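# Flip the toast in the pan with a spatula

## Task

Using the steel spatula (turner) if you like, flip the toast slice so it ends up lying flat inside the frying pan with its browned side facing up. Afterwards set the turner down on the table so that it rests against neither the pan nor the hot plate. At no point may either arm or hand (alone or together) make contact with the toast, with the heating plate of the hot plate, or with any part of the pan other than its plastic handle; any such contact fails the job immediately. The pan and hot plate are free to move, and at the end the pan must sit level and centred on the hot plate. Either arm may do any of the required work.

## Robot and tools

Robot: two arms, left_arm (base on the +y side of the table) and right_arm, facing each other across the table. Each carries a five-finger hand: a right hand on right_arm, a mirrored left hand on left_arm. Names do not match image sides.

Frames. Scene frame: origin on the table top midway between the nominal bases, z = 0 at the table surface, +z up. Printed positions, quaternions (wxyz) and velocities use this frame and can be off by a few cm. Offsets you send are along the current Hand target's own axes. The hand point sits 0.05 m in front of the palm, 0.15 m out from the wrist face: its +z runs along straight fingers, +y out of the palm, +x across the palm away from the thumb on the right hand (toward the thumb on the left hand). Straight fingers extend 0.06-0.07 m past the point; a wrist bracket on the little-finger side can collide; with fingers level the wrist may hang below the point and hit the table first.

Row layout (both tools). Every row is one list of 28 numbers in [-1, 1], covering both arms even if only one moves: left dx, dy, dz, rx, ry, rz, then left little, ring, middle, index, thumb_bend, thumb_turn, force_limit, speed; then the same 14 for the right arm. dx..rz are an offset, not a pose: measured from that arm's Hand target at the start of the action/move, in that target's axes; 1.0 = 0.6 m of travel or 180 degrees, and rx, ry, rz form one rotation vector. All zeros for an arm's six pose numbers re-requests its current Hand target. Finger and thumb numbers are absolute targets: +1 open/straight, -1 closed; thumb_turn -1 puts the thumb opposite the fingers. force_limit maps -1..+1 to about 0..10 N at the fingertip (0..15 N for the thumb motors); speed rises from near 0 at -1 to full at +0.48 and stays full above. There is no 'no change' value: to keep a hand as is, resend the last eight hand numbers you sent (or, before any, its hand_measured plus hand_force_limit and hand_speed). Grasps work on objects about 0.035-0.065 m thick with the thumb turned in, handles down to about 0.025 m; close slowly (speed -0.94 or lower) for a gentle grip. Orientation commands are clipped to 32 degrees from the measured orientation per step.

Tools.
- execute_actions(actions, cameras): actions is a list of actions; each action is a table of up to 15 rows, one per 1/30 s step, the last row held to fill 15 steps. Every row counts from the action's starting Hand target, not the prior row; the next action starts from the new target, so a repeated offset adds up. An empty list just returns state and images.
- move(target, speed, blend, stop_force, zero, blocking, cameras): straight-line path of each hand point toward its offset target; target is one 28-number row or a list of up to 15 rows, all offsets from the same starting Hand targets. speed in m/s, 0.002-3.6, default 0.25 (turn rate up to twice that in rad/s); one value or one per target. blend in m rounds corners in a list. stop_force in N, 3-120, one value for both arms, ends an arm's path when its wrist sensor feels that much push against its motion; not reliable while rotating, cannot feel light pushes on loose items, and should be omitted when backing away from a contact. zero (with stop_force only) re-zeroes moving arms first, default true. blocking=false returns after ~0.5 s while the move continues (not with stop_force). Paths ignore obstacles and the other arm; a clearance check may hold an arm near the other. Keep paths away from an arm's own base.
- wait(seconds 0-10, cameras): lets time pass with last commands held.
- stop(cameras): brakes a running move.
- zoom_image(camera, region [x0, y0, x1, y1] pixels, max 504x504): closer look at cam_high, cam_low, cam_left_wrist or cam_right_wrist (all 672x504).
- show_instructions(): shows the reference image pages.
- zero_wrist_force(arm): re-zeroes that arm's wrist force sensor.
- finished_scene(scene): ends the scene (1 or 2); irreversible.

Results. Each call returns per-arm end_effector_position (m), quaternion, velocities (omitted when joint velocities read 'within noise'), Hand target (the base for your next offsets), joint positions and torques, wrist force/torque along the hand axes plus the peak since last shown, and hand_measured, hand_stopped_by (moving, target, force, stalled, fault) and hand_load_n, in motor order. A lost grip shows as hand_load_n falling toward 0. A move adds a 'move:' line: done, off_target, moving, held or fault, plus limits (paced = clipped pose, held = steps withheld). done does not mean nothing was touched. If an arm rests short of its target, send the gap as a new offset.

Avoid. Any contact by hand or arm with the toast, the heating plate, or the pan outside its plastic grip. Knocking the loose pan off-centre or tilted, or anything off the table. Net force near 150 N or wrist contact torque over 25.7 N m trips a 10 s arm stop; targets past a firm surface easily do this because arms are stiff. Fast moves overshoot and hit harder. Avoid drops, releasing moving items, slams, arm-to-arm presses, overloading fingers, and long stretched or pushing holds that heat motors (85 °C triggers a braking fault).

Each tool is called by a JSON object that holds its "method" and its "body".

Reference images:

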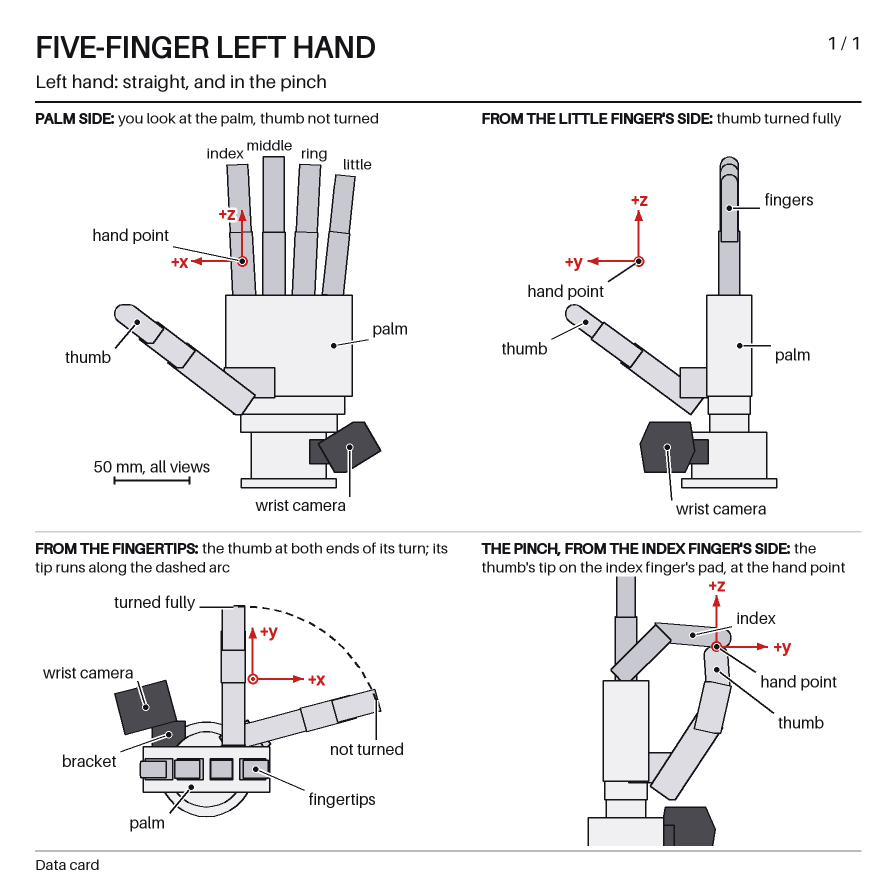

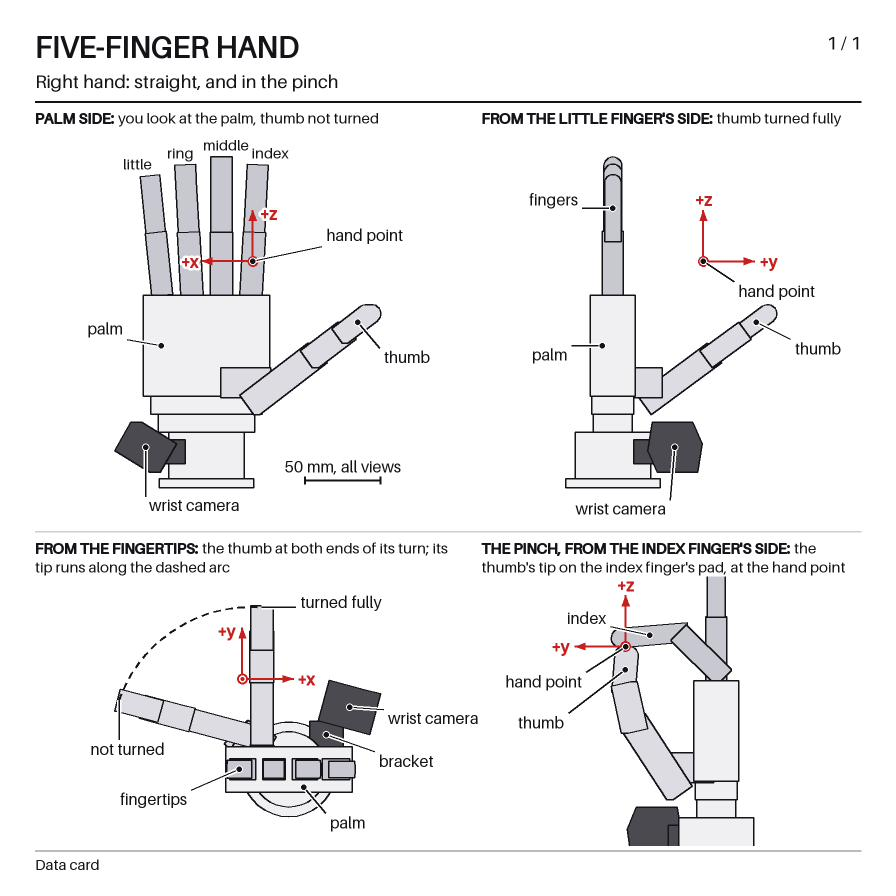

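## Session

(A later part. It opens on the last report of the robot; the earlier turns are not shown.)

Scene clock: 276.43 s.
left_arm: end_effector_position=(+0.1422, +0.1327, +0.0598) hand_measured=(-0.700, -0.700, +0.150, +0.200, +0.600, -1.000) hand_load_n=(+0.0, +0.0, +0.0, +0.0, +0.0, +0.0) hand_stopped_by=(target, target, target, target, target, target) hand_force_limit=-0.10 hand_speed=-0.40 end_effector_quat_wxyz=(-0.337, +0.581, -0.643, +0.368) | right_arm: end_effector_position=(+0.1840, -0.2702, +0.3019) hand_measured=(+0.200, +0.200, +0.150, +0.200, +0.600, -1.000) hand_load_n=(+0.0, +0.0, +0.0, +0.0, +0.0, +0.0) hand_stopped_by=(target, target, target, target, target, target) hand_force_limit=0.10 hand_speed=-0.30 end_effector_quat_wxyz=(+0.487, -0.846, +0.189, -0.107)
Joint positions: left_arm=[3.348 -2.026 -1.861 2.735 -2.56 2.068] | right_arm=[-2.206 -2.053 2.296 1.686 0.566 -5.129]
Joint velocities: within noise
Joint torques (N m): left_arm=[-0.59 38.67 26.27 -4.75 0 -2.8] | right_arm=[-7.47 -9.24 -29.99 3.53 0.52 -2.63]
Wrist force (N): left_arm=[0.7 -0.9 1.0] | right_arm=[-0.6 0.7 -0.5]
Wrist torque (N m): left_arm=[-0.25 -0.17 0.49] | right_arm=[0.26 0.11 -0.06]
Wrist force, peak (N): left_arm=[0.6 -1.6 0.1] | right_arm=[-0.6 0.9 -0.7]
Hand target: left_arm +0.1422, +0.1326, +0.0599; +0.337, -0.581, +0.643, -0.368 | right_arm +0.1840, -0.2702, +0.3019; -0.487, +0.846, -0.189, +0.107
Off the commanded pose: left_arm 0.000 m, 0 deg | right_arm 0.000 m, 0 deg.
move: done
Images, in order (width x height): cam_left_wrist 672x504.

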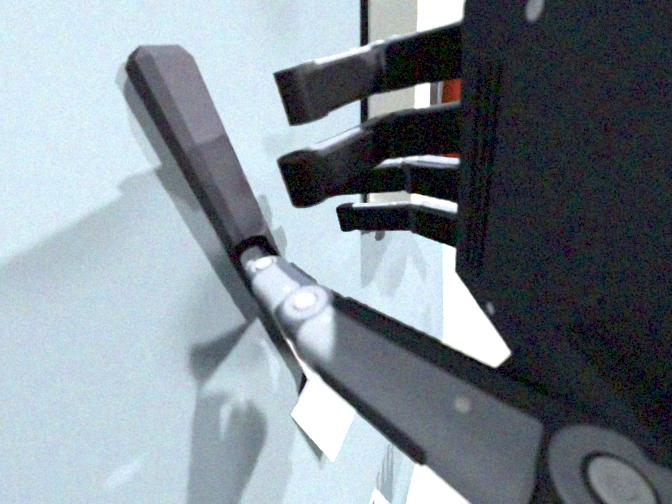

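{"method": "move", "body": {"target": [[-0.0067,0.0543,0.0208,0,0,0,-0.7,-0.7,0.15,0.2,0.6,-1,-0.1,-0.4,0,0,0,0,0,0,0.2,0.2,0.15,0.2,0.6,-1,0.1,-0.3]], "speed": 0.05, "stop_force": 4, "cameras": ["cam_left_wrist"]}}

{"method": "move", "body": {"target": [[0,0,0,0,0,0,-0.7,-0.7,-0.4,-0.45,-0.1,-1,0.5,-0.85,0,0,0,0,0,0,0.2,0.2,0.15,0.2,0.6,-1,0.1,-0.3]], "speed": 0.05, "cameras": ["cam_left_wrist"]}}

Scene clock: 284.00 s.
left_arm: end_effector_position=(+0.1371, +0.1374, +0.0255) hand_measured=(-0.700, -0.700, +0.150, +0.200, +0.600, -1.000) hand_load_n=(+0.0, +0.0, +0.0, +0.0, +0.0, -0.5) hand_stopped_by=(target, target, target, target, target, target) hand_force_limit=-0.10 hand_speed=-0.40 end_effector_quat_wxyz=(-0.337, +0.581, -0.643, +0.368) | right_arm: end_effector_position=(+0.1840, -0.2702, +0.3019) hand_measured=(+0.200, +0.200, +0.150, +0.200, +0.600, -1.000) hand_load_n=(+0.0, +0.0, +0.0, +0.0, +0.0, +0.5) hand_stopped_by=(target, target, target, target, target, target) hand_force_limit=0.10 hand_speed=-0.30 end_effector_quat_wxyz=(+0.487, -0.846, +0.189, -0.107)
Joint positions: left_arm=[3.336 -2.083 -1.893 2.809 -2.565 2.049] | right_arm=[-2.206 -2.053 2.296 1.686 0.566 -5.129]
Joint velocities: within noise
Joint torques (N m): left_arm=[-7.21 23.08 -1.59 0.72 -4.06 -2.92] | right_arm=[-7.11 -9.03 -29.81 3.54 0.56 -2.41]
Wrist force (N): left_arm=[0.5 -0.5 1.0] | right_arm=[-0.6 0.9 -0.5]
Wrist torque (N m): left_arm=[-0.19 -0.12 0.48] | right_arm=[0.28 0.11 -0.06]
Wrist force, peak (N): left_arm=[0.7 -0.8 1.4] | right_arm=[-0.7 1.0 -0.5]
Hand target: left_arm +0.1371, +0.1374, +0.0255; +0.337, -0.581, +0.643, -0.368 | right_arm +0.1840, -0.2702, +0.3019; -0.487, +0.846, -0.189, +0.107
Off the commanded pose: left_arm 0.000 m, 0 deg | right_arm 0.000 m, 0 deg.
move: done
Images, in order (width x height): cam_left_wrist 672x504.

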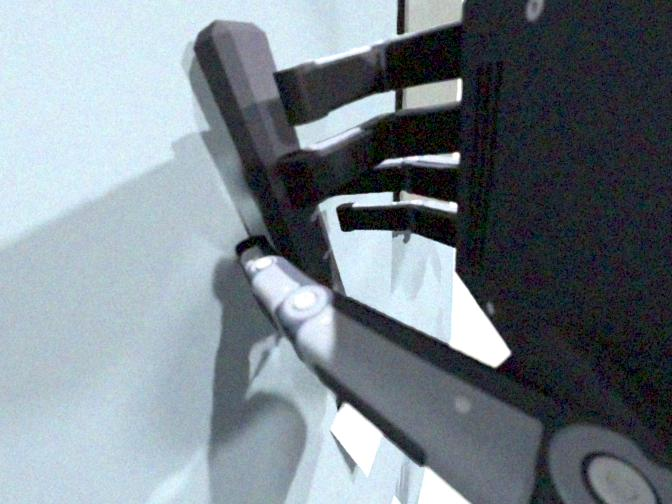

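Scene clock: 285.07 s.
left_arm: end_effector_position=(+0.1371, +0.1374, +0.0255) hand_measured=(-0.700, -0.700, -0.096, -0.130, +0.464, -1.000) hand_load_n=(+0.0, +0.0, +6.5, +8.5, +16.0, +0.0) hand_stopped_by=(target, target, force, force, force, target) hand_force_limit=0.50 hand_speed=-0.85 end_effector_quat_wxyz=(-0.337, +0.581, -0.643, +0.368) | right_arm: end_effector_position=(+0.1840, -0.2702, +0.3019) hand_measured=(+0.200, +0.200, +0.150, +0.200, +0.600, -1.000) hand_load_n=(+0.0, +0.0, +0.0, +0.5, +0.0, +0.0) hand_stopped_by=(target, target, target, target, target, target) hand_force_limit=0.10 hand_speed=-0.30 end_effector_quat_wxyz=(+0.487, -0.846, +0.189, -0.107)
Joint positions: left_arm=[3.336 -2.083 -1.893 2.809 -2.565 2.049] | right_arm=[-2.206 -2.053 2.296 1.686 0.566 -5.129]
Joint velocities: within noise
Joint torques (N m): left_arm=[-7.69 22.71 0.79 0.36 -3.83 -2.7] | right_arm=[-7.01 -9.11 -29.94 3.43 0.5 -2.38]
Wrist force (N): left_arm=[0.7 -0.8 0.6] | right_arm=[-0.5 0.7 -0.4]
Wrist torque (N m): left_arm=[-0.22 -0.21 0.44] | right_arm=[0.24 0.10 -0.07]
Wrist force, peak (N): left_arm=[0.5 -1.0 1.2] | right_arm=[-0.9 0.8 -0.3]
Hand target: left_arm +0.1371, +0.1374, +0.0255; +0.337, -0.581, +0.643, -0.368 | right_arm +0.1840, -0.2702, +0.3019; -0.487, +0.846, -0.189, +0.107
Off the commanded pose: left_arm 0.000 m, 0 deg | right_arm 0.000 m, 0 deg.
move: done
Images, in order (width x height): cam_left_wrist 672x504.

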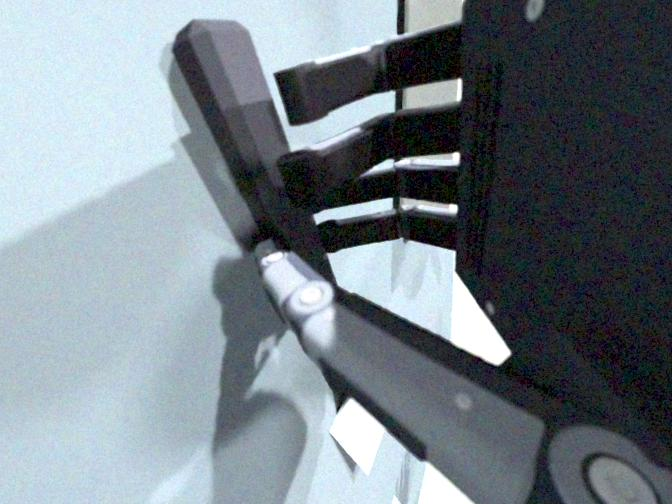

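{"method": "move", "body": {"target": [[0,-0.0722,-0.0417,0,0,0,-0.7,-0.7,-0.4,-0.45,-0.1,-1,0.5,-0.85,0,0,0,0,0,0,0.2,0.2,0.15,0.2,0.6,-1,0.1,-0.3]], "speed": 0.04, "cameras": ["cam_left_wrist","cam_low","cam_high"]}}

{"method": "zoom_image", "body": {"camera": "cam_high", "region": [190, 270, 350, 390]}}

Scene clock: 289.87 s.
left_arm: end_effector_position=(+0.1371, +0.1371, +0.0754) hand_measured=(-0.700, -0.700, -0.096, -0.132, +0.464, -1.000) hand_load_n=(+0.5, +0.0, +9.0, +0.0, +13.0, +2.0) hand_stopped_by=(target, target, force, force, force, target) hand_force_limit=0.50 hand_speed=-0.85 end_effector_quat_wxyz=(-0.337, +0.581, -0.643, +0.368) | right_arm: end_effector_position=(+0.1840, -0.2702, +0.3019) hand_measured=(+0.200, +0.200, +0.150, +0.200, +0.600, -1.000) hand_load_n=(+0.0, -0.5, -0.5, +0.0, +0.0, +0.0) hand_stopped_by=(target, target, target, target, target, target) hand_force_limit=0.10 hand_speed=-0.30 end_effector_quat_wxyz=(+0.487, -0.846, +0.189, -0.107)
Joint positions: left_arm=[3.336 -1.997 -1.859 2.689 -2.565 2.049] | right_arm=[-2.206 -2.053 2.296 1.686 0.566 -5.129]
Joint velocities: within noise
Joint torques (N m): left_arm=[3.3 35.78 27.85 -4.64 0.63 -2.54] | right_arm=[-6.63 -8.82 -29.75 3.54 0.62 -2.39]
Wrist force (N): left_arm=[1.0 0.3 1.7] | right_arm=[-0.7 0.6 -0.4]
Wrist torque (N m): left_arm=[-0.17 -0.18 0.48] | right_arm=[0.23 0.12 -0.07]
Wrist force, peak (N): left_arm=[1.1 0.2 1.8] | right_arm=[-0.6 0.9 -0.6]
Hand target: left_arm +0.1371, +0.1371, +0.0755; +0.337, -0.581, +0.643, -0.368 | right_arm +0.1840, -0.2702, +0.3019; -0.487, +0.846, -0.189, +0.107
Off the commanded pose: left_arm 0.000 m, 0 deg | right_arm 0.000 m, 0 deg.
move: done
Images, in order (width x height): cam_high 672x504, cam_low 672x504, cam_left_wrist 672x504.

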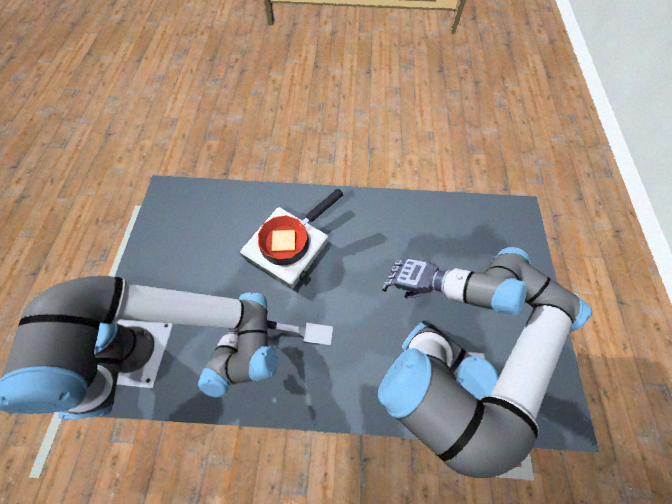

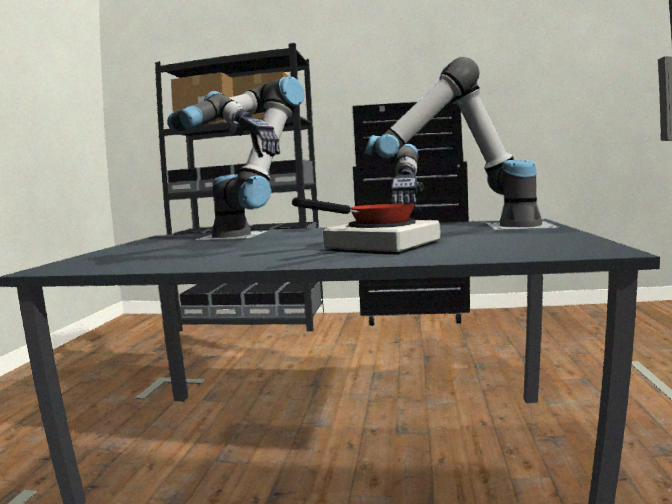

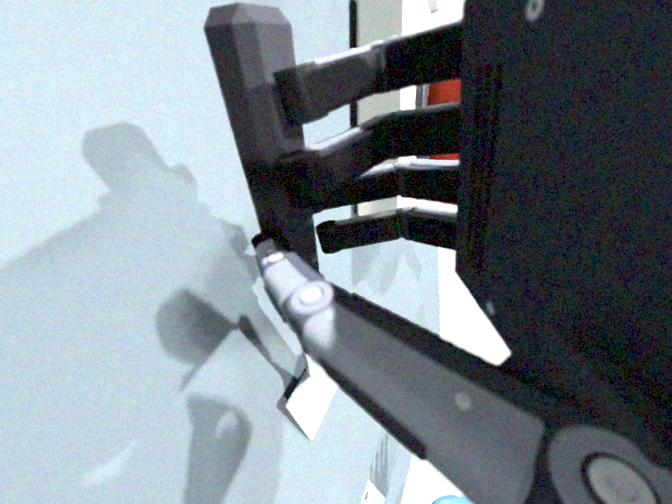

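Scaled by 3.150.

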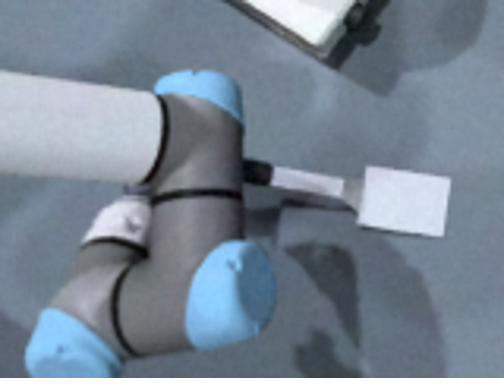

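{"method": "move", "body": {"target": [[0,0.0722,0.0417,0,0,0,-0.7,-0.7,-0.4,-0.45,-0.1,-1,0.5,-0.85,0,0,0,0,0,0,0.2,0.2,0.15,0.2,0.6,-1,0.1,-0.3]], "speed": 0.04, "stop_force": 4, "cameras": ["cam_left_wrist"]}}

{"method": "move", "body": {"target": [[0,0,0,0,0,0,-0.7,-0.7,0.15,0.2,0.6,-1,-0.1,-0.4,0,0,0,0,0,0,0.2,0.2,0.15,0.2,0.6,-1,0.1,-0.3],[0,-0.0433,-0.025,0,0,0,-0.7,-0.7,0.15,0.2,0.6,-1,-0.1,-0.4,0,0,0,0,0,0,0.2,0.2,0.15,0.2,0.6,-1,0.1,-0.3]], "speed": 0.06, "cameras": ["cam_left_wrist"]}}

Scene clock: 304.10 s.
left_arm: end_effector_position=(+0.1370, +0.1374, +0.0270) hand_measured=(-0.700, -0.700, -0.096, -0.130, +0.464, -1.000) hand_load_n=(+0.0, +0.0, +7.0, +1.0, +14.5, +2.0) hand_stopped_by=(target, target, force, force, force, target) hand_force_limit=0.50 hand_speed=-0.85 end_effector_quat_wxyz=(-0.337, +0.581, -0.643, +0.368) | right_arm: end_effector_position=(+0.1840, -0.2702, +0.3019) hand_measured=(+0.200, +0.200, +0.150, +0.200, +0.600, -1.000) hand_load_n=(+0.0, +0.0, +0.0, +0.0, +0.0, +0.0) hand_stopped_by=(target, target, target, target, target, target) hand_force_limit=0.10 hand_speed=-0.30 end_effector_quat_wxyz=(+0.487, -0.846, +0.189, -0.107)
Joint positions: left_arm=[3.336 -2.08 -1.892 2.805 -2.565 2.048] | right_arm=[-2.206 -2.053 2.296 1.686 0.566 -5.129]
Joint velocities: within noise
Joint torques (N m): left_arm=[-5.36 37.91 26.21 -4.07 -1.79 -0.46] | right_arm=[-6.41 -9.29 -29.46 3.44 0.53 -2.37]
Wrist force (N): left_arm=[-0.1 -1.2 0.8] | right_arm=[-0.5 0.8 -0.3]
Wrist torque (N m): left_arm=[-0.18 -0.13 0.40] | right_arm=[0.25 0.10 -0.06]
Wrist force, peak (N): left_arm=[-0.1 -5.6 -5.2] | right_arm=[-0.5 1.1 -0.3]
Hand target: left_arm +0.1370, +0.1374, +0.0270; +0.337, -0.581, +0.643, -0.368 (not the last commanded pose) | right_arm +0.1840, -0.2702, +0.3019; -0.487, +0.846, -0.189, +0.107
Off the commanded pose: left_arm 0.002 m, 0 deg | right_arm 0.000 m, 0 deg.
move: contact (left_arm)
Images, in order (width x height): cam_left_wrist 672x504.

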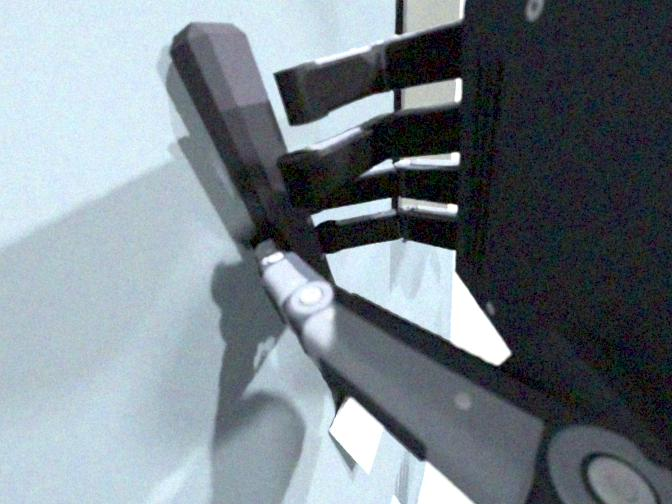

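Scene clock: 305.57 s.
left_arm: end_effector_position=(+0.1371, +0.1372, +0.0570) hand_measured=(-0.700, -0.700, +0.150, +0.200, +0.600, -1.000) hand_load_n=(+0.0, +0.0, +0.0, +0.0, +0.0, +0.0) hand_stopped_by=(target, target, target, target, target, target) hand_force_limit=-0.10 hand_speed=-0.40 end_effector_quat_wxyz=(-0.337, +0.581, -0.643, +0.368) | right_arm: end_effector_position=(+0.1840, -0.2702, +0.3019) hand_measured=(+0.200, +0.200, +0.150, +0.200, +0.600, -1.000) hand_load_n=(+0.0, +0.0, +0.0, +0.0, +0.0, +0.0) hand_stopped_by=(target, target, target, target, target, target) hand_force_limit=0.10 hand_speed=-0.30 end_effector_quat_wxyz=(+0.487, -0.846, +0.189, -0.107)
Joint positions: left_arm=[3.336 -2.027 -1.874 2.733 -2.565 2.048] | right_arm=[-2.206 -2.053 2.296 1.686 0.566 -5.129]
Joint velocities: within noise
Joint torques (N m): left_arm=[5.73 37.97 26.79 -4.4 0.1 -2.85] | right_arm=[-6.33 -9.11 -30.39 3.42 0.58 -2.3]
Wrist force (N): left_arm=[0.4 -0.6 1.0] | right_arm=[-0.4 0.9 -0.2]
Wrist torque (N m): left_arm=[-0.21 -0.11 0.46] | right_arm=[0.26 0.07 -0.05]
Wrist force, peak (N): left_arm=[0.7 -1.1 0.9] | right_arm=[-0.6 1.1 -0.2]
Hand target: left_arm +0.1371, +0.1372, +0.0570; +0.337, -0.581, +0.643, -0.368 | right_arm +0.1840, -0.2702, +0.3019; -0.487, +0.846, -0.189, +0.107
Off the commanded pose: left_arm 0.000 m, 0 deg | right_arm 0.000 m, 0 deg.
move: done
Images, in order (width x height): cam_left_wrist 672x504.

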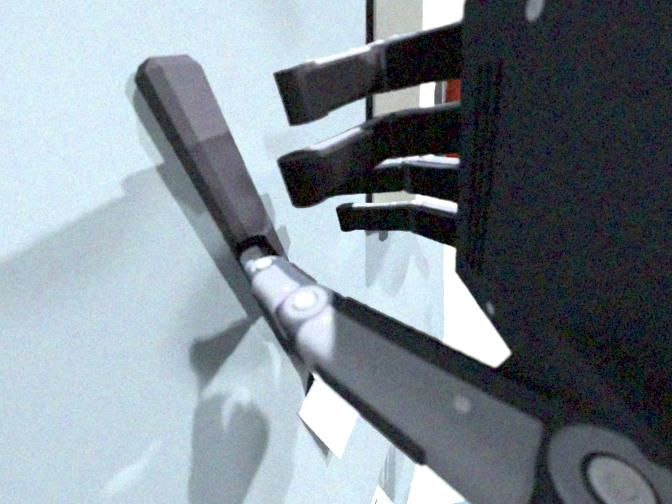

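{"method": "move", "body": {"target": [[-0.015,0.0555,0.009,0,-0.0144,-0.0083,-0.7,-0.7,0.15,0.2,0.6,-1,-0.1,-0.4,0,0,0,0,0,0,0.2,0.2,0.15,0.2,0.6,-1,0.1,-0.3]], "speed": 0.05, "stop_force": 4, "cameras": ["cam_left_wrist"]}}

{"method": "zoom_image", "body": {"camera": "cam_left_wrist", "region": [130, 0, 480, 350]}}

Scene clock: 315.53 s.
left_arm: end_effector_position=(+0.1260, +0.1476, +0.0256) hand_measured=(-0.700, -0.700, +0.150, +0.200, +0.600, -1.000) hand_load_n=(+0.0, +0.0, +0.0, +0.5, +0.0, +0.0) hand_stopped_by=(target, target, target, target, target, target) hand_force_limit=-0.10 hand_speed=-0.40 end_effector_quat_wxyz=(-0.347, +0.598, -0.627, +0.359) | right_arm: end_effector_position=(+0.1840, -0.2702, +0.3019) hand_measured=(+0.200, +0.200, +0.150, +0.200, +0.600, -1.000) hand_load_n=(+0.0, +0.0, +0.0, +0.0, +0.0, +0.0) hand_stopped_by=(target, target, target, target, target, target) hand_force_limit=0.10 hand_speed=-0.30 end_effector_quat_wxyz=(+0.487, -0.846, +0.189, -0.107)
Joint positions: left_arm=[3.302 -2.116 -1.879 2.698 -2.594 1.895] | right_arm=[-2.206 -2.053 2.296 1.686 0.566 -5.129]
Joint velocities: within noise
Joint torques (N m): left_arm=[-7 23.68 24.97 -4.47 -4.05 -3.02] | right_arm=[-6.43 -9.12 -29.64 3.4 0.54 -2.26]
Wrist force (N): left_arm=[0.4 -0.3 1.3] | right_arm=[-0.6 0.6 -0.3]
Wrist torque (N m): left_arm=[-0.17 -0.10 0.43] | right_arm=[0.23 0.10 -0.07]
Wrist force, peak (N): left_arm=[0.9 -0.9 1.3] | right_arm=[-0.7 1.0 -0.3]
Hand target: left_arm +0.1260, +0.1476, +0.0256; -0.347, +0.598, -0.627, +0.359 | right_arm +0.1840, -0.2702, +0.3019; -0.487, +0.846, -0.189, +0.107
Off the commanded pose: left_arm 0.000 m, 0 deg | right_arm 0.000 m, 0 deg.
move: done
Images, in order (width x height): cam_left_wrist 672x504.

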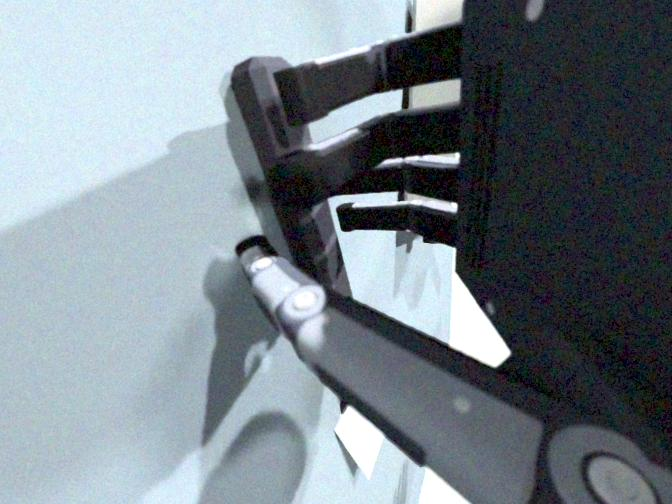

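Scaled by 1.440.

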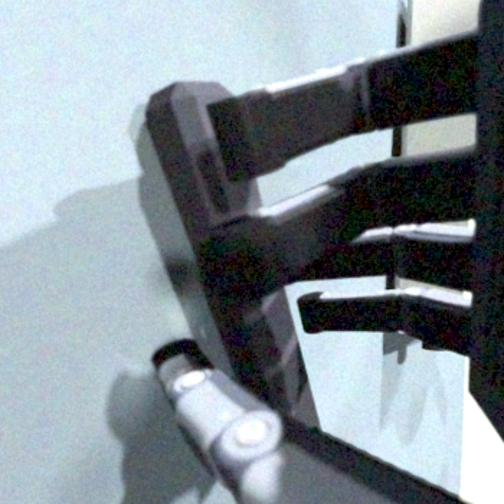

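{"method": "move", "body": {"target": [[0.01,0.0025,-0.0043,0,0,0,-0.7,-0.7,0.15,0.2,0.6,-1,-0.1,-0.4,0,0,0,0,0,0,0.2,0.2,0.15,0.2,0.6,-1,0.1,-0.3],[0.01,0.0025,-0.0043,0,0,0,-0.5,-0.5,-0.3,-0.38,-0.1,-1,0.2,-0.87,0,0,0,0,0,0,0.2,0.2,0.15,0.2,0.6,-1,0.1,-0.3]], "speed": 0.03, "cameras": ["cam_left_wrist"]}}

{"method": "zoom_image", "body": {"camera": "cam_left_wrist", "region": [130, 0, 480, 350]}}

Scene clock: 327.37 s.
left_arm: end_effector_position=(+0.1227, +0.1417, +0.0256) hand_measured=(-0.500, -0.500, -0.100, -0.122, +0.476, -1.000) hand_load_n=(+0.0, +0.0, +5.5, +7.5, +13.0, +0.5) hand_stopped_by=(target, target, force, force, force, target) hand_force_limit=0.20 hand_speed=-0.87 end_effector_quat_wxyz=(-0.347, +0.598, -0.627, +0.359) | right_arm: end_effector_position=(+0.1840, -0.2702, +0.3019) hand_measured=(+0.200, +0.200, +0.150, +0.200, +0.600, -1.000) hand_load_n=(+0.0, +0.0, +0.0, +0.0, +0.0, +0.0) hand_stopped_by=(target, target, target, target, target, target) hand_force_limit=0.10 hand_speed=-0.30 end_effector_quat_wxyz=(+0.487, -0.846, +0.189, -0.107)
Joint positions: left_arm=[3.292 -2.131 -1.858 2.675 -2.596 1.876] | right_arm=[-2.206 -2.053 2.296 1.686 0.566 -5.129]
Joint velocities: within noise
Joint torques (N m): left_arm=[-6.43 24.92 24.31 -4.59 -3.26 -2.61] | right_arm=[-6.2 -9.16 -29.54 3.34 0.55 -2.25]
Wrist force (N): left_arm=[1.4 -1.9 -0.6] | right_arm=[-0.6 0.5 -0.3]
Wrist torque (N m): left_arm=[-0.30 -0.25 0.42] | right_arm=[0.22 0.10 -0.07]
Wrist force, peak (N): left_arm=[0.9 -2.3 1.0] | right_arm=[-0.6 1.0 -0.4]
Hand target: left_arm +0.1227, +0.1417, +0.0255; -0.347, +0.598, -0.627, +0.359 | right_arm +0.1840, -0.2702, +0.3019; -0.487, +0.846, -0.189, +0.107
Off the commanded pose: left_arm 0.000 m, 0 deg | right_arm 0.000 m, 0 deg.
move: done
Images, in order (width x height): cam_left_wrist 672x504.

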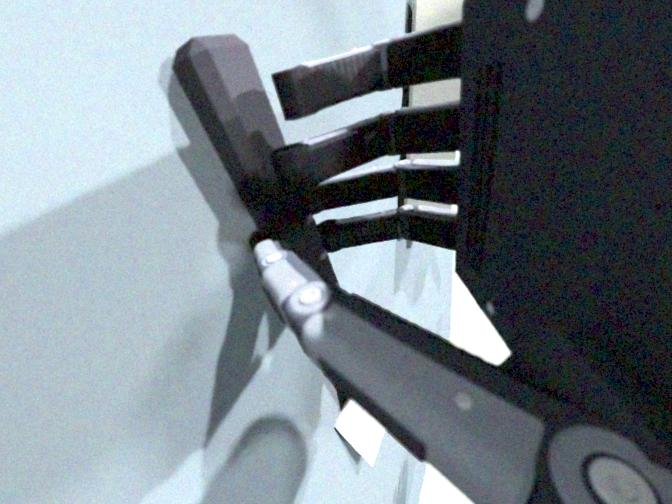

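Scaled by 1.440.

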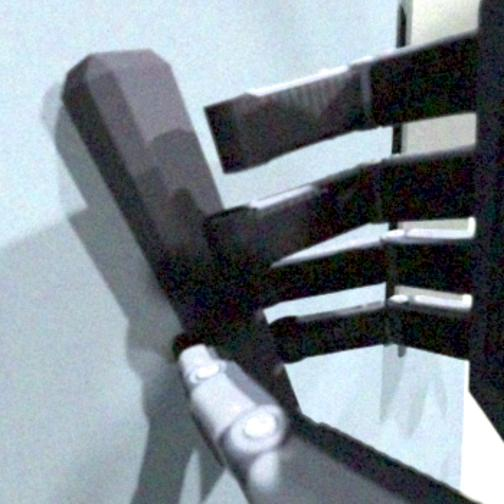

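{"method": "move", "body": {"target": [[0,0,0,0,0,0,-0.7,-0.7,0.1,0.1,0.55,-1,-0.1,-0.5,0,0,0,0,0,0,0.2,0.2,0.15,0.2,0.6,-1,0.1,-0.3],[0,0,0,0,-0.0289,-0.0167,-0.7,-0.7,0.1,0.1,0.55,-1,-0.1,-0.5,0,0,0,0,0,0,0.2,0.2,0.15,0.2,0.6,-1,0.1,-0.3]], "speed": 0.05, "cameras": ["cam_left_wrist"]}}

{"method": "zoom_image", "body": {"camera": "cam_left_wrist", "region": [130, 0, 480, 350]}}

Scene clock: 340.17 s.
left_arm: end_effector_position=(+0.1227, +0.1417, +0.0255) hand_measured=(-0.700, -0.700, +0.100, +0.100, +0.550, -1.000) hand_load_n=(+0.0, +0.0, +0.0, +0.0, +0.0, +0.0) hand_stopped_by=(target, target, target, target, target, target) hand_force_limit=-0.10 hand_speed=-0.50 end_effector_quat_wxyz=(-0.365, +0.629, -0.595, +0.341) | right_arm: end_effector_position=(+0.1840, -0.2702, +0.3019) hand_measured=(+0.200, +0.200, +0.150, +0.200, +0.600, -1.000) hand_load_n=(+0.0, +0.0, +0.0, +0.0, +0.0, +0.0) hand_stopped_by=(target, target, target, target, target, target) hand_force_limit=0.10 hand_speed=-0.30 end_effector_quat_wxyz=(+0.487, -0.846, +0.189, -0.107)
Joint positions: left_arm=[3.279 -2.205 -1.791 2.486 -2.616 1.649] | right_arm=[-2.206 -2.053 2.296 1.686 0.566 -5.129]
Joint velocities: within noise
Joint torques (N m): left_arm=[-7.68 26.73 25.14 -5.12 -4.17 -2.8] | right_arm=[-6.25 -8.89 -30.05 3.23 0.55 -2.18]
Wrist force (N): left_arm=[0.4 -0.6 1.2] | right_arm=[-0.4 0.9 -0.6]
Wrist torque (N m): left_arm=[-0.22 -0.08 0.47] | right_arm=[0.28 0.08 -0.05]
Wrist force, peak (N): left_arm=[1.3 -2.0 -0.5] | right_arm=[-0.6 0.9 -0.5]
Hand target: left_arm +0.1227, +0.1417, +0.0255; -0.365, +0.629, -0.595, +0.341 | right_arm +0.1840, -0.2702, +0.3019; -0.487, +0.846, -0.189, +0.107
Off the commanded pose: left_arm 0.000 m, 0 deg | right_arm 0.000 m, 0 deg.
move: done
Images, in order (width x height): cam_left_wrist 672x504.

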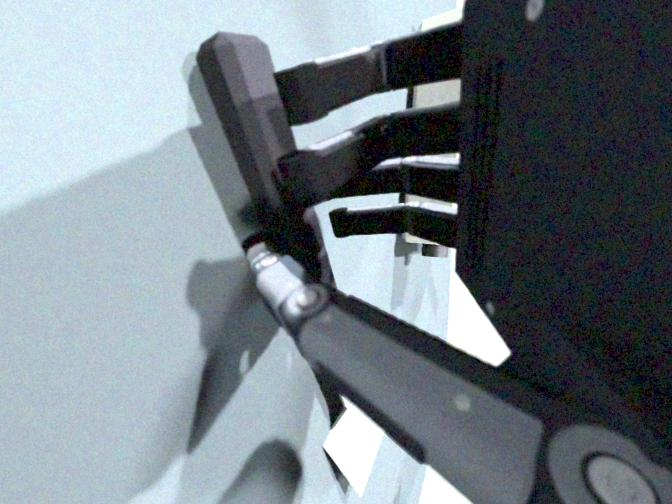

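Scaled by 1.440.

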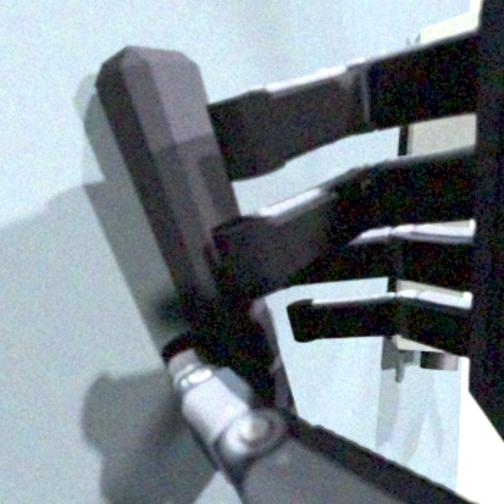

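{"method": "move", "body": {"target": [[0,0,0,0,0,0,-0.7,-0.7,0.1,0.1,0.47,-1,-0.1,-0.7,0,0,0,0,0,0,0.2,0.2,0.15,0.2,0.6,-1,0.1,-0.3],[0,0,0,0,0,0,-0.7,-0.7,0.0,-0.3,0.47,-1,-0.2,-0.87,0,0,0,0,0,0,0.2,0.2,0.15,0.2,0.6,-1,0.1,-0.3]], "speed": 0.05, "cameras": ["cam_left_wrist"]}}

{"method": "zoom_image", "body": {"camera": "cam_left_wrist", "region": [130, 0, 480, 350]}}

Scene clock: 346.53 s.
left_arm: end_effector_position=(+0.1227, +0.1417, +0.0256) hand_measured=(-0.700, -0.700, +0.000, -0.126, +0.470, -1.000) hand_load_n=(+0.0, +0.0, +0.0, +5.5, +3.5, +0.0) hand_stopped_by=(target, target, target, force, target, target) hand_force_limit=-0.20 hand_speed=-0.87 end_effector_quat_wxyz=(-0.365, +0.629, -0.595, +0.341) | right_arm: end_effector_position=(+0.1840, -0.2702, +0.3019) hand_measured=(+0.200, +0.200, +0.150, +0.200, +0.600, -1.000) hand_load_n=(+0.0, +0.0, +0.0, +0.0, +0.0, +0.0) hand_stopped_by=(target, target, target, target, target, target) hand_force_limit=0.10 hand_speed=-0.30 end_effector_quat_wxyz=(+0.487, -0.846, +0.189, -0.107)
Joint positions: left_arm=[3.279 -2.205 -1.791 2.486 -2.616 1.648] | right_arm=[-2.206 -2.053 2.296 1.686 0.566 -5.129]
Joint velocities: within noise
Joint torques (N m): left_arm=[-7.14 27.2 23.66 -4.52 -3.77 -2.59] | right_arm=[-6 -8.77 -29.38 3.22 0.47 -2.1]
Wrist force (N): left_arm=[0.5 -1.5 0.8] | right_arm=[-0.5 0.7 -0.4]
Wrist torque (N m): left_arm=[-0.22 -0.17 0.49] | right_arm=[0.25 0.10 -0.06]
Wrist force, peak (N): left_arm=[0.5 -1.7 1.2] | right_arm=[-0.7 0.9 -0.4]
Hand target: left_arm +0.1227, +0.1417, +0.0255; -0.365, +0.629, -0.595, +0.341 | right_arm +0.1840, -0.2702, +0.3019; -0.487, +0.846, -0.189, +0.107
Off the commanded pose: left_arm 0.000 m, 0 deg | right_arm 0.000 m, 0 deg.
move: done
Images, in order (width x height): cam_left_wrist 672x504.

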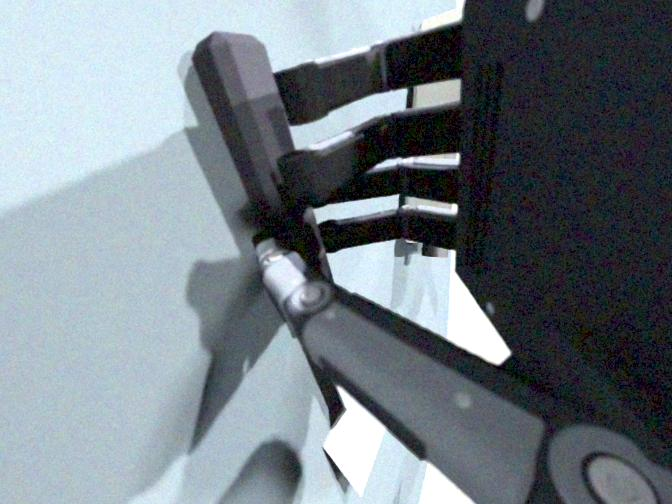

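Scaled by 1.440.

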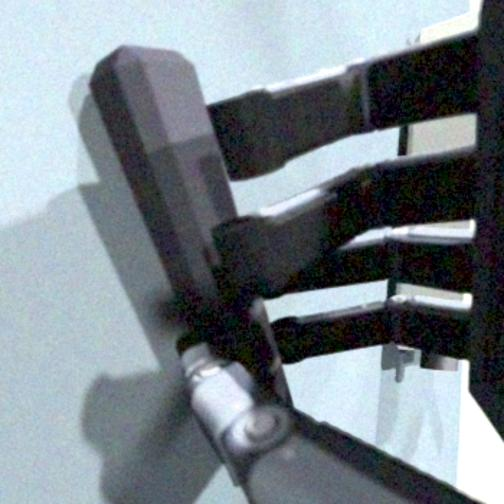

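{"method": "move", "body": {"target": [[0,0,0,0,0,0,-0.7,-0.7,-0.3,-0.3,0.47,-1,-0.4,-0.9,0,0,0,0,0,0,0.2,0.2,0.15,0.2,0.6,-1,0.1,-0.3],[0,0,0,0,0,0,-0.7,-0.7,-0.3,-0.32,-0.1,-1,0.1,-0.9,0,0,0,0,0,0,0.2,0.2,0.15,0.2,0.6,-1,0.1,-0.3]], "speed": 0.05, "cameras": ["cam_left_wrist"]}}

{"method": "move", "body": {"target": [[0,0,0,0,0,0,-0.55,-0.58,-0.3,-0.32,-0.1,-1,0.1,-0.8,0,0,0,0,0,0,0.2,0.2,0.15,0.2,0.6,-1,0.1,-0.3]], "speed": 0.05, "cameras": ["cam_left_wrist"]}}

Scene clock: 351.20 s.
left_arm: end_effector_position=(+0.1227, +0.1417, +0.0256) hand_measured=(-0.700, -0.700, -0.082, -0.134, +0.466, -1.000) hand_load_n=(+0.0, +0.0, +6.0, +6.5, +9.0, +0.0) hand_stopped_by=(target, target, force, force, force, target) hand_force_limit=0.10 hand_speed=-0.90 end_effector_quat_wxyz=(-0.365, +0.629, -0.595, +0.341) | right_arm: end_effector_position=(+0.1840, -0.2702, +0.3019) hand_measured=(+0.200, +0.200, +0.150, +0.200, +0.600, -1.000) hand_load_n=(+0.0, +0.0, +0.0, +0.0, +0.5, +0.0) hand_stopped_by=(target, target, target, target, target, target) hand_force_limit=0.10 hand_speed=-0.30 end_effector_quat_wxyz=(+0.487, -0.846, +0.189, -0.107)
Joint positions: left_arm=[3.279 -2.205 -1.791 2.486 -2.616 1.648] | right_arm=[-2.206 -2.053 2.296 1.686 0.566 -5.129]
Joint velocities: within noise
Joint torques (N m): left_arm=[-6.79 25.9 20.13 -3.98 1.38 -3] | right_arm=[-5.88 -9.02 -29.95 3.15 0.51 -1.98]
Wrist force (N): left_arm=[-0.4 -3.3 1.1] | right_arm=[-0.6 0.8 -0.4]
Wrist torque (N m): left_arm=[-0.24 -0.06 0.49] | right_arm=[0.26 0.10 -0.06]
Wrist force, peak (N): left_arm=[-0.3 -3.8 1.2] | right_arm=[-0.8 0.9 -0.6]
Hand target: left_arm +0.1227, +0.1417, +0.0255; -0.365, +0.629, -0.595, +0.341 | right_arm +0.1840, -0.2702, +0.3019; -0.487, +0.846, -0.189, +0.107
Off the commanded pose: left_arm 0.000 m, 0 deg | right_arm 0.000 m, 0 deg.
move: done
Images, in order (width x height): cam_left_wrist 672x504.

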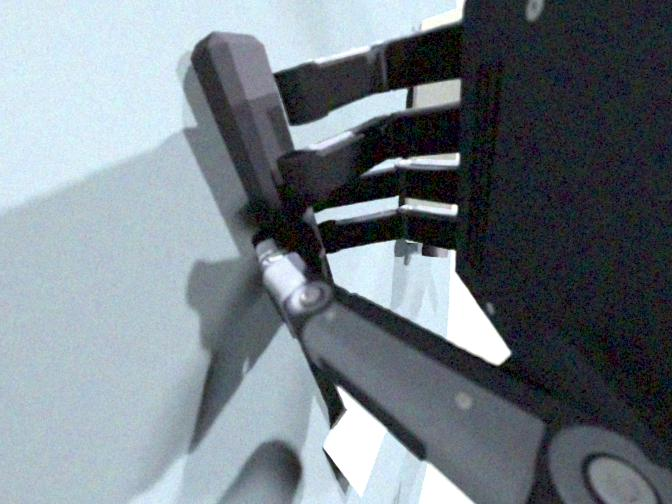

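Scene clock: 351.73 s.
left_arm: end_effector_position=(+0.1227, +0.1417, +0.0256) hand_measured=(-0.550, -0.580, -0.082, -0.134, +0.466, -1.000) hand_load_n=(+0.0, +0.0, +5.5, +6.5, +9.0, +0.0) hand_stopped_by=(target, target, force, force, force, target) hand_force_limit=0.10 hand_speed=-0.80 end_effector_quat_wxyz=(-0.365, +0.629, -0.595, +0.341) | right_arm: end_effector_position=(+0.1840, -0.2702, +0.3019) hand_measured=(+0.200, +0.200, +0.150, +0.200, +0.600, -1.000) hand_load_n=(+0.0, +0.0, +0.0, +0.0, +0.0, +0.0) hand_stopped_by=(target, target, target, target, target, target) hand_force_limit=0.10 hand_speed=-0.30 end_effector_quat_wxyz=(+0.487, -0.846, +0.189, -0.107)
Joint positions: left_arm=[3.279 -2.205 -1.791 2.486 -2.616 1.648] | right_arm=[-2.206 -2.053 2.296 1.686 0.566 -5.129]
Joint velocities: within noise
Joint torques (N m): left_arm=[-7.25 27.51 20.93 -3.99 1.86 -2.85] | right_arm=[-6 -8.76 -30.12 3.16 0.46 -2.01]
Wrist force (N): left_arm=[-0.4 -3.2 1.0] | right_arm=[-0.5 0.7 -0.4]
Wrist torque (N m): left_arm=[-0.24 -0.06 0.50] | right_arm=[0.25 0.09 -0.06]
Wrist force, peak (N): left_arm=[-0.3 -3.6 0.8] | right_arm=[-0.3 1.0 -0.5]
Hand target: left_arm +0.1227, +0.1417, +0.0255; -0.365, +0.629, -0.595, +0.341 | right_arm +0.1840, -0.2702, +0.3019; -0.487, +0.846, -0.189, +0.107
Off the commanded pose: left_arm 0.000 m, 0 deg | right_arm 0.000 m, 0 deg.
move: done
Images, in order (width x height): cam_left_wrist 672x504.

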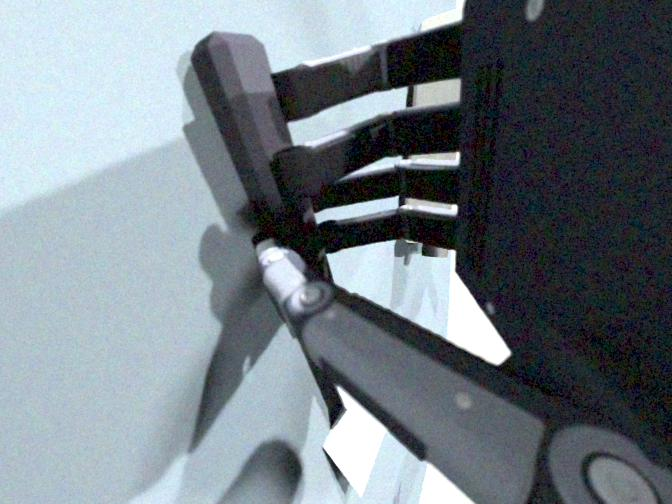

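{"method": "move", "body": {"target": [[0,-0.0433,-0.025,0,0,0,-0.55,-0.58,-0.3,-0.32,-0.1,-1,0.1,-0.8,0,0,0,0,0,0,0.2,0.2,0.15,0.2,0.6,-1,0.1,-0.3]], "speed": 0.03, "cameras": ["cam_left_wrist","cam_low"]}}

{"method": "zoom_image", "body": {"camera": "cam_left_wrist", "region": [130, 0, 480, 350]}}

Scene clock: 357.50 s.
left_arm: end_effector_position=(+0.1228, +0.1415, +0.0555) hand_measured=(-0.550, -0.580, -0.082, -0.134, +0.466, -1.000) hand_load_n=(+0.0, +0.0, +5.0, +0.0, +7.5, +2.0) hand_stopped_by=(target, target, force, force, force, target) hand_force_limit=0.10 hand_speed=-0.80 end_effector_quat_wxyz=(-0.365, +0.629, -0.595, +0.340) | right_arm: end_effector_position=(+0.1840, -0.2702, +0.3019) hand_measured=(+0.200, +0.200, +0.150, +0.200, +0.600, -1.000) hand_load_n=(+0.0, +0.0, +0.0, +0.0, +0.0, +0.0) hand_stopped_by=(target, target, target, target, target, target) hand_force_limit=0.10 hand_speed=-0.30 end_effector_quat_wxyz=(+0.487, -0.846, +0.189, -0.107)
Joint positions: left_arm=[3.279 -2.152 -1.779 2.422 -2.616 1.649] | right_arm=[-2.206 -2.053 2.296 1.686 0.566 -5.129]
Joint velocities: within noise
Joint torques (N m): left_arm=[8.02 41.74 26.44 -4.86 -4.45 -1.14] | right_arm=[-5.63 -8.93 -29.84 3.13 0.45 -1.98]
Wrist force (N): left_arm=[0.5 0.3 1.4] | right_arm=[-0.5 0.7 -0.2]
Wrist torque (N m): left_arm=[-0.18 -0.08 0.45] | right_arm=[0.24 0.09 -0.06]
Wrist force, peak (N): left_arm=[0.0 -3.7 1.1] | right_arm=[-0.7 0.9 -0.5]
Hand target: left_arm +0.1228, +0.1415, +0.0555; -0.365, +0.629, -0.595, +0.341 | right_arm +0.1840, -0.2702, +0.3019; -0.487, +0.846, -0.189, +0.107
Off the commanded pose: left_arm 0.000 m, 0 deg | right_arm 0.000 m, 0 deg.
move: done
Images, in order (width x height): cam_low 672x504, cam_left_wrist 672x504.

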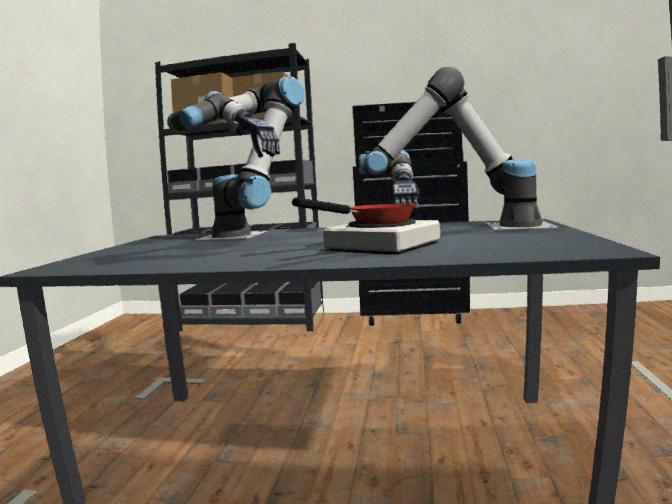

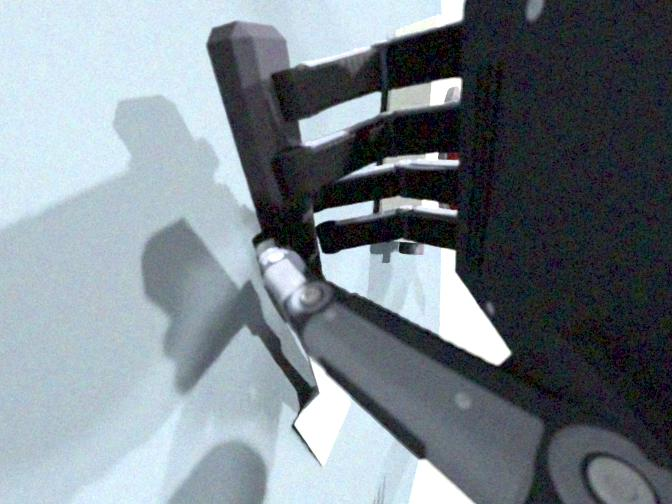

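Scaled by 1.440.

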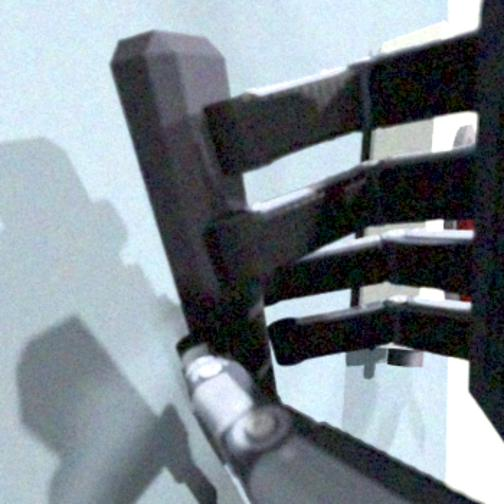

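{"method": "move", "body": {"target": [[0,0.0433,0.025,0,0,0,-0.7,-0.7,-0.3,-0.32,-0.1,-1,0.1,-0.8,0,0,0,0,0,0,0.2,0.2,0.15,0.2,0.6,-1,0.1,-0.3]], "speed": 0.04, "stop_force": 5, "cameras": []}}

{"method": "move", "body": {"target": [[0,0,0,0,0,0,-0.7,-0.7,0.15,0.15,0.58,-1,-0.1,-0.4,0,0,0,0,0,0,0.2,0.2,0.15,0.2,0.6,-1,0.1,-0.3],[0,0.0072,0.0042,0,0,0,-0.75,-0.75,0.15,0.15,0.58,-1,-0.1,-0.4,0,0,0,0,0,0,0.2,0.2,0.15,0.2,0.6,-1,0.1,-0.3]], "speed": 0.03, "cameras": ["cam_left_wrist"]}}

{"method": "zoom_image", "body": {"camera": "cam_left_wrist", "region": [130, 0, 480, 350]}}

Scene clock: 374.83 s.
left_arm: end_effector_position=(+0.1227, +0.1418, +0.0267) hand_measured=(-0.700, -0.700, -0.082, -0.134, +0.466, -1.000) hand_load_n=(+0.0, +0.0, +3.5, -0.5, +8.5, +1.0) hand_stopped_by=(target, target, force, force, force, target) hand_force_limit=0.10 hand_speed=-0.80 end_effector_quat_wxyz=(-0.365, +0.629, -0.595, +0.341) | right_arm: end_effector_position=(+0.1840, -0.2702, +0.3019) hand_measured=(+0.200, +0.200, +0.150, +0.200, +0.600, -1.000) hand_load_n=(+0.0, +0.5, +0.0, +0.0, +0.0, +0.0) hand_stopped_by=(target, target, target, target, target, target) hand_force_limit=0.10 hand_speed=-0.30 end_effector_quat_wxyz=(+0.487, -0.846, +0.189, -0.107)
Joint positions: left_arm=[3.279 -2.203 -1.791 2.483 -2.616 1.648] | right_arm=[-2.206 -2.053 2.296 1.686 0.566 -5.129]
Joint velocities: within noise
Joint torques (N m): left_arm=[-2.22 40.18 15.03 -4.6 2.07 -0.45] | right_arm=[-5.59 -8.49 -29.73 3.05 0.43 -1.91]
Wrist force (N): left_arm=[0.8 -4.3 -2.1] | right_arm=[-0.5 0.6 -0.5]
Wrist torque (N m): left_arm=[-0.18 -0.08 0.43] | right_arm=[0.24 0.10 -0.06]
Wrist force, peak (N): left_arm=[-0.2 -9.3 -6.6] | right_arm=[-0.7 1.1 -0.3]
Hand target: left_arm +0.1227, +0.1417, +0.0267; -0.365, +0.630, -0.595, +0.341 (not the last commanded pose) | right_arm +0.1840, -0.2702, +0.3019; -0.487, +0.846, -0.189, +0.107
Off the commanded pose: left_arm 0.001 m, 0 deg | right_arm 0.000 m, 0 deg.
move: contact (left_arm)
No camera images: "cameras" was empty.

Scene clock: 376.60 s.
left_arm: end_effector_position=(+0.1228, +0.1418, +0.0217) hand_measured=(-0.750, -0.750, +0.150, +0.150, +0.580, -1.000) hand_load_n=(+0.0, +0.0, +0.0, +0.0, +0.0, +0.0) hand_stopped_by=(target, target, target, target, target, target) hand_force_limit=-0.10 hand_speed=-0.40 end_effector_quat_wxyz=(-0.365, +0.630, -0.595, +0.341) | right_arm: end_effector_position=(+0.1840, -0.2702, +0.3019) hand_measured=(+0.200, +0.200, +0.150, +0.200, +0.600, -1.000) hand_load_n=(+0.0, +0.0, +0.0, +0.0, +0.0, +0.0) hand_stopped_by=(target, target, target, target, target, target) hand_force_limit=0.10 hand_speed=-0.30 end_effector_quat_wxyz=(+0.487, -0.846, +0.189, -0.107)
Joint positions: left_arm=[3.279 -2.212 -1.792 2.494 -2.616 1.648] | right_arm=[-2.206 -2.053 2.296 1.686 0.566 -5.129]
Joint velocities: within noise
Joint torques (N m): left_arm=[8.31 26.32 -1.56 0.21 -4.02 2.18] | right_arm=[-5.46 -8.44 -29.75 3.05 0.39 -1.97]
Wrist force (N): left_arm=[0.5 -0.6 0.8] | right_arm=[-0.4 0.9 -0.5]
Wrist torque (N m): left_arm=[-0.19 -0.11 0.48] | right_arm=[0.29 0.08 -0.05]
Wrist force, peak (N): left_arm=[1.0 -4.4 -2.2] | right_arm=[-0.6 0.9 -0.5]
Hand target: left_arm +0.1228, +0.1418, +0.0217; -0.365, +0.630, -0.595, +0.341 | right_arm +0.1840, -0.2702, +0.3019; -0.487, +0.846, -0.189, +0.107
Off the commanded pose: left_arm 0.000 m, 0 deg | right_arm 0.000 m, 0 deg.
move: done
Images, in order (width x height): cam_left_wrist 672x504.

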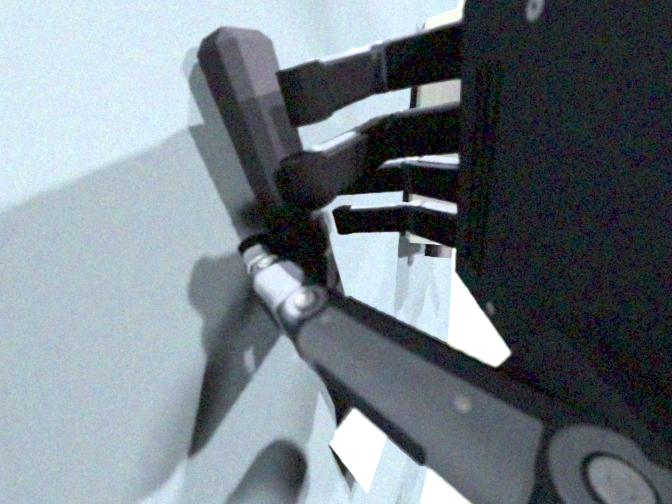

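Scaled by 1.440.

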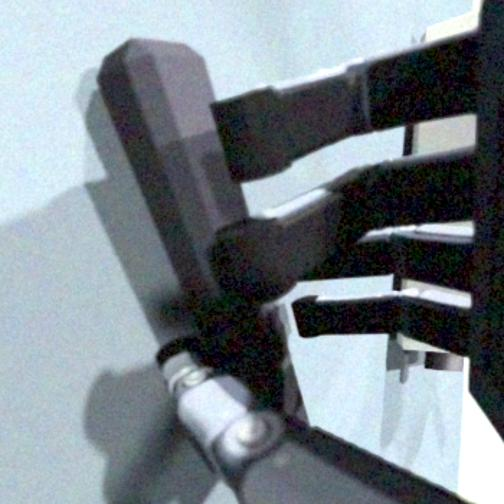

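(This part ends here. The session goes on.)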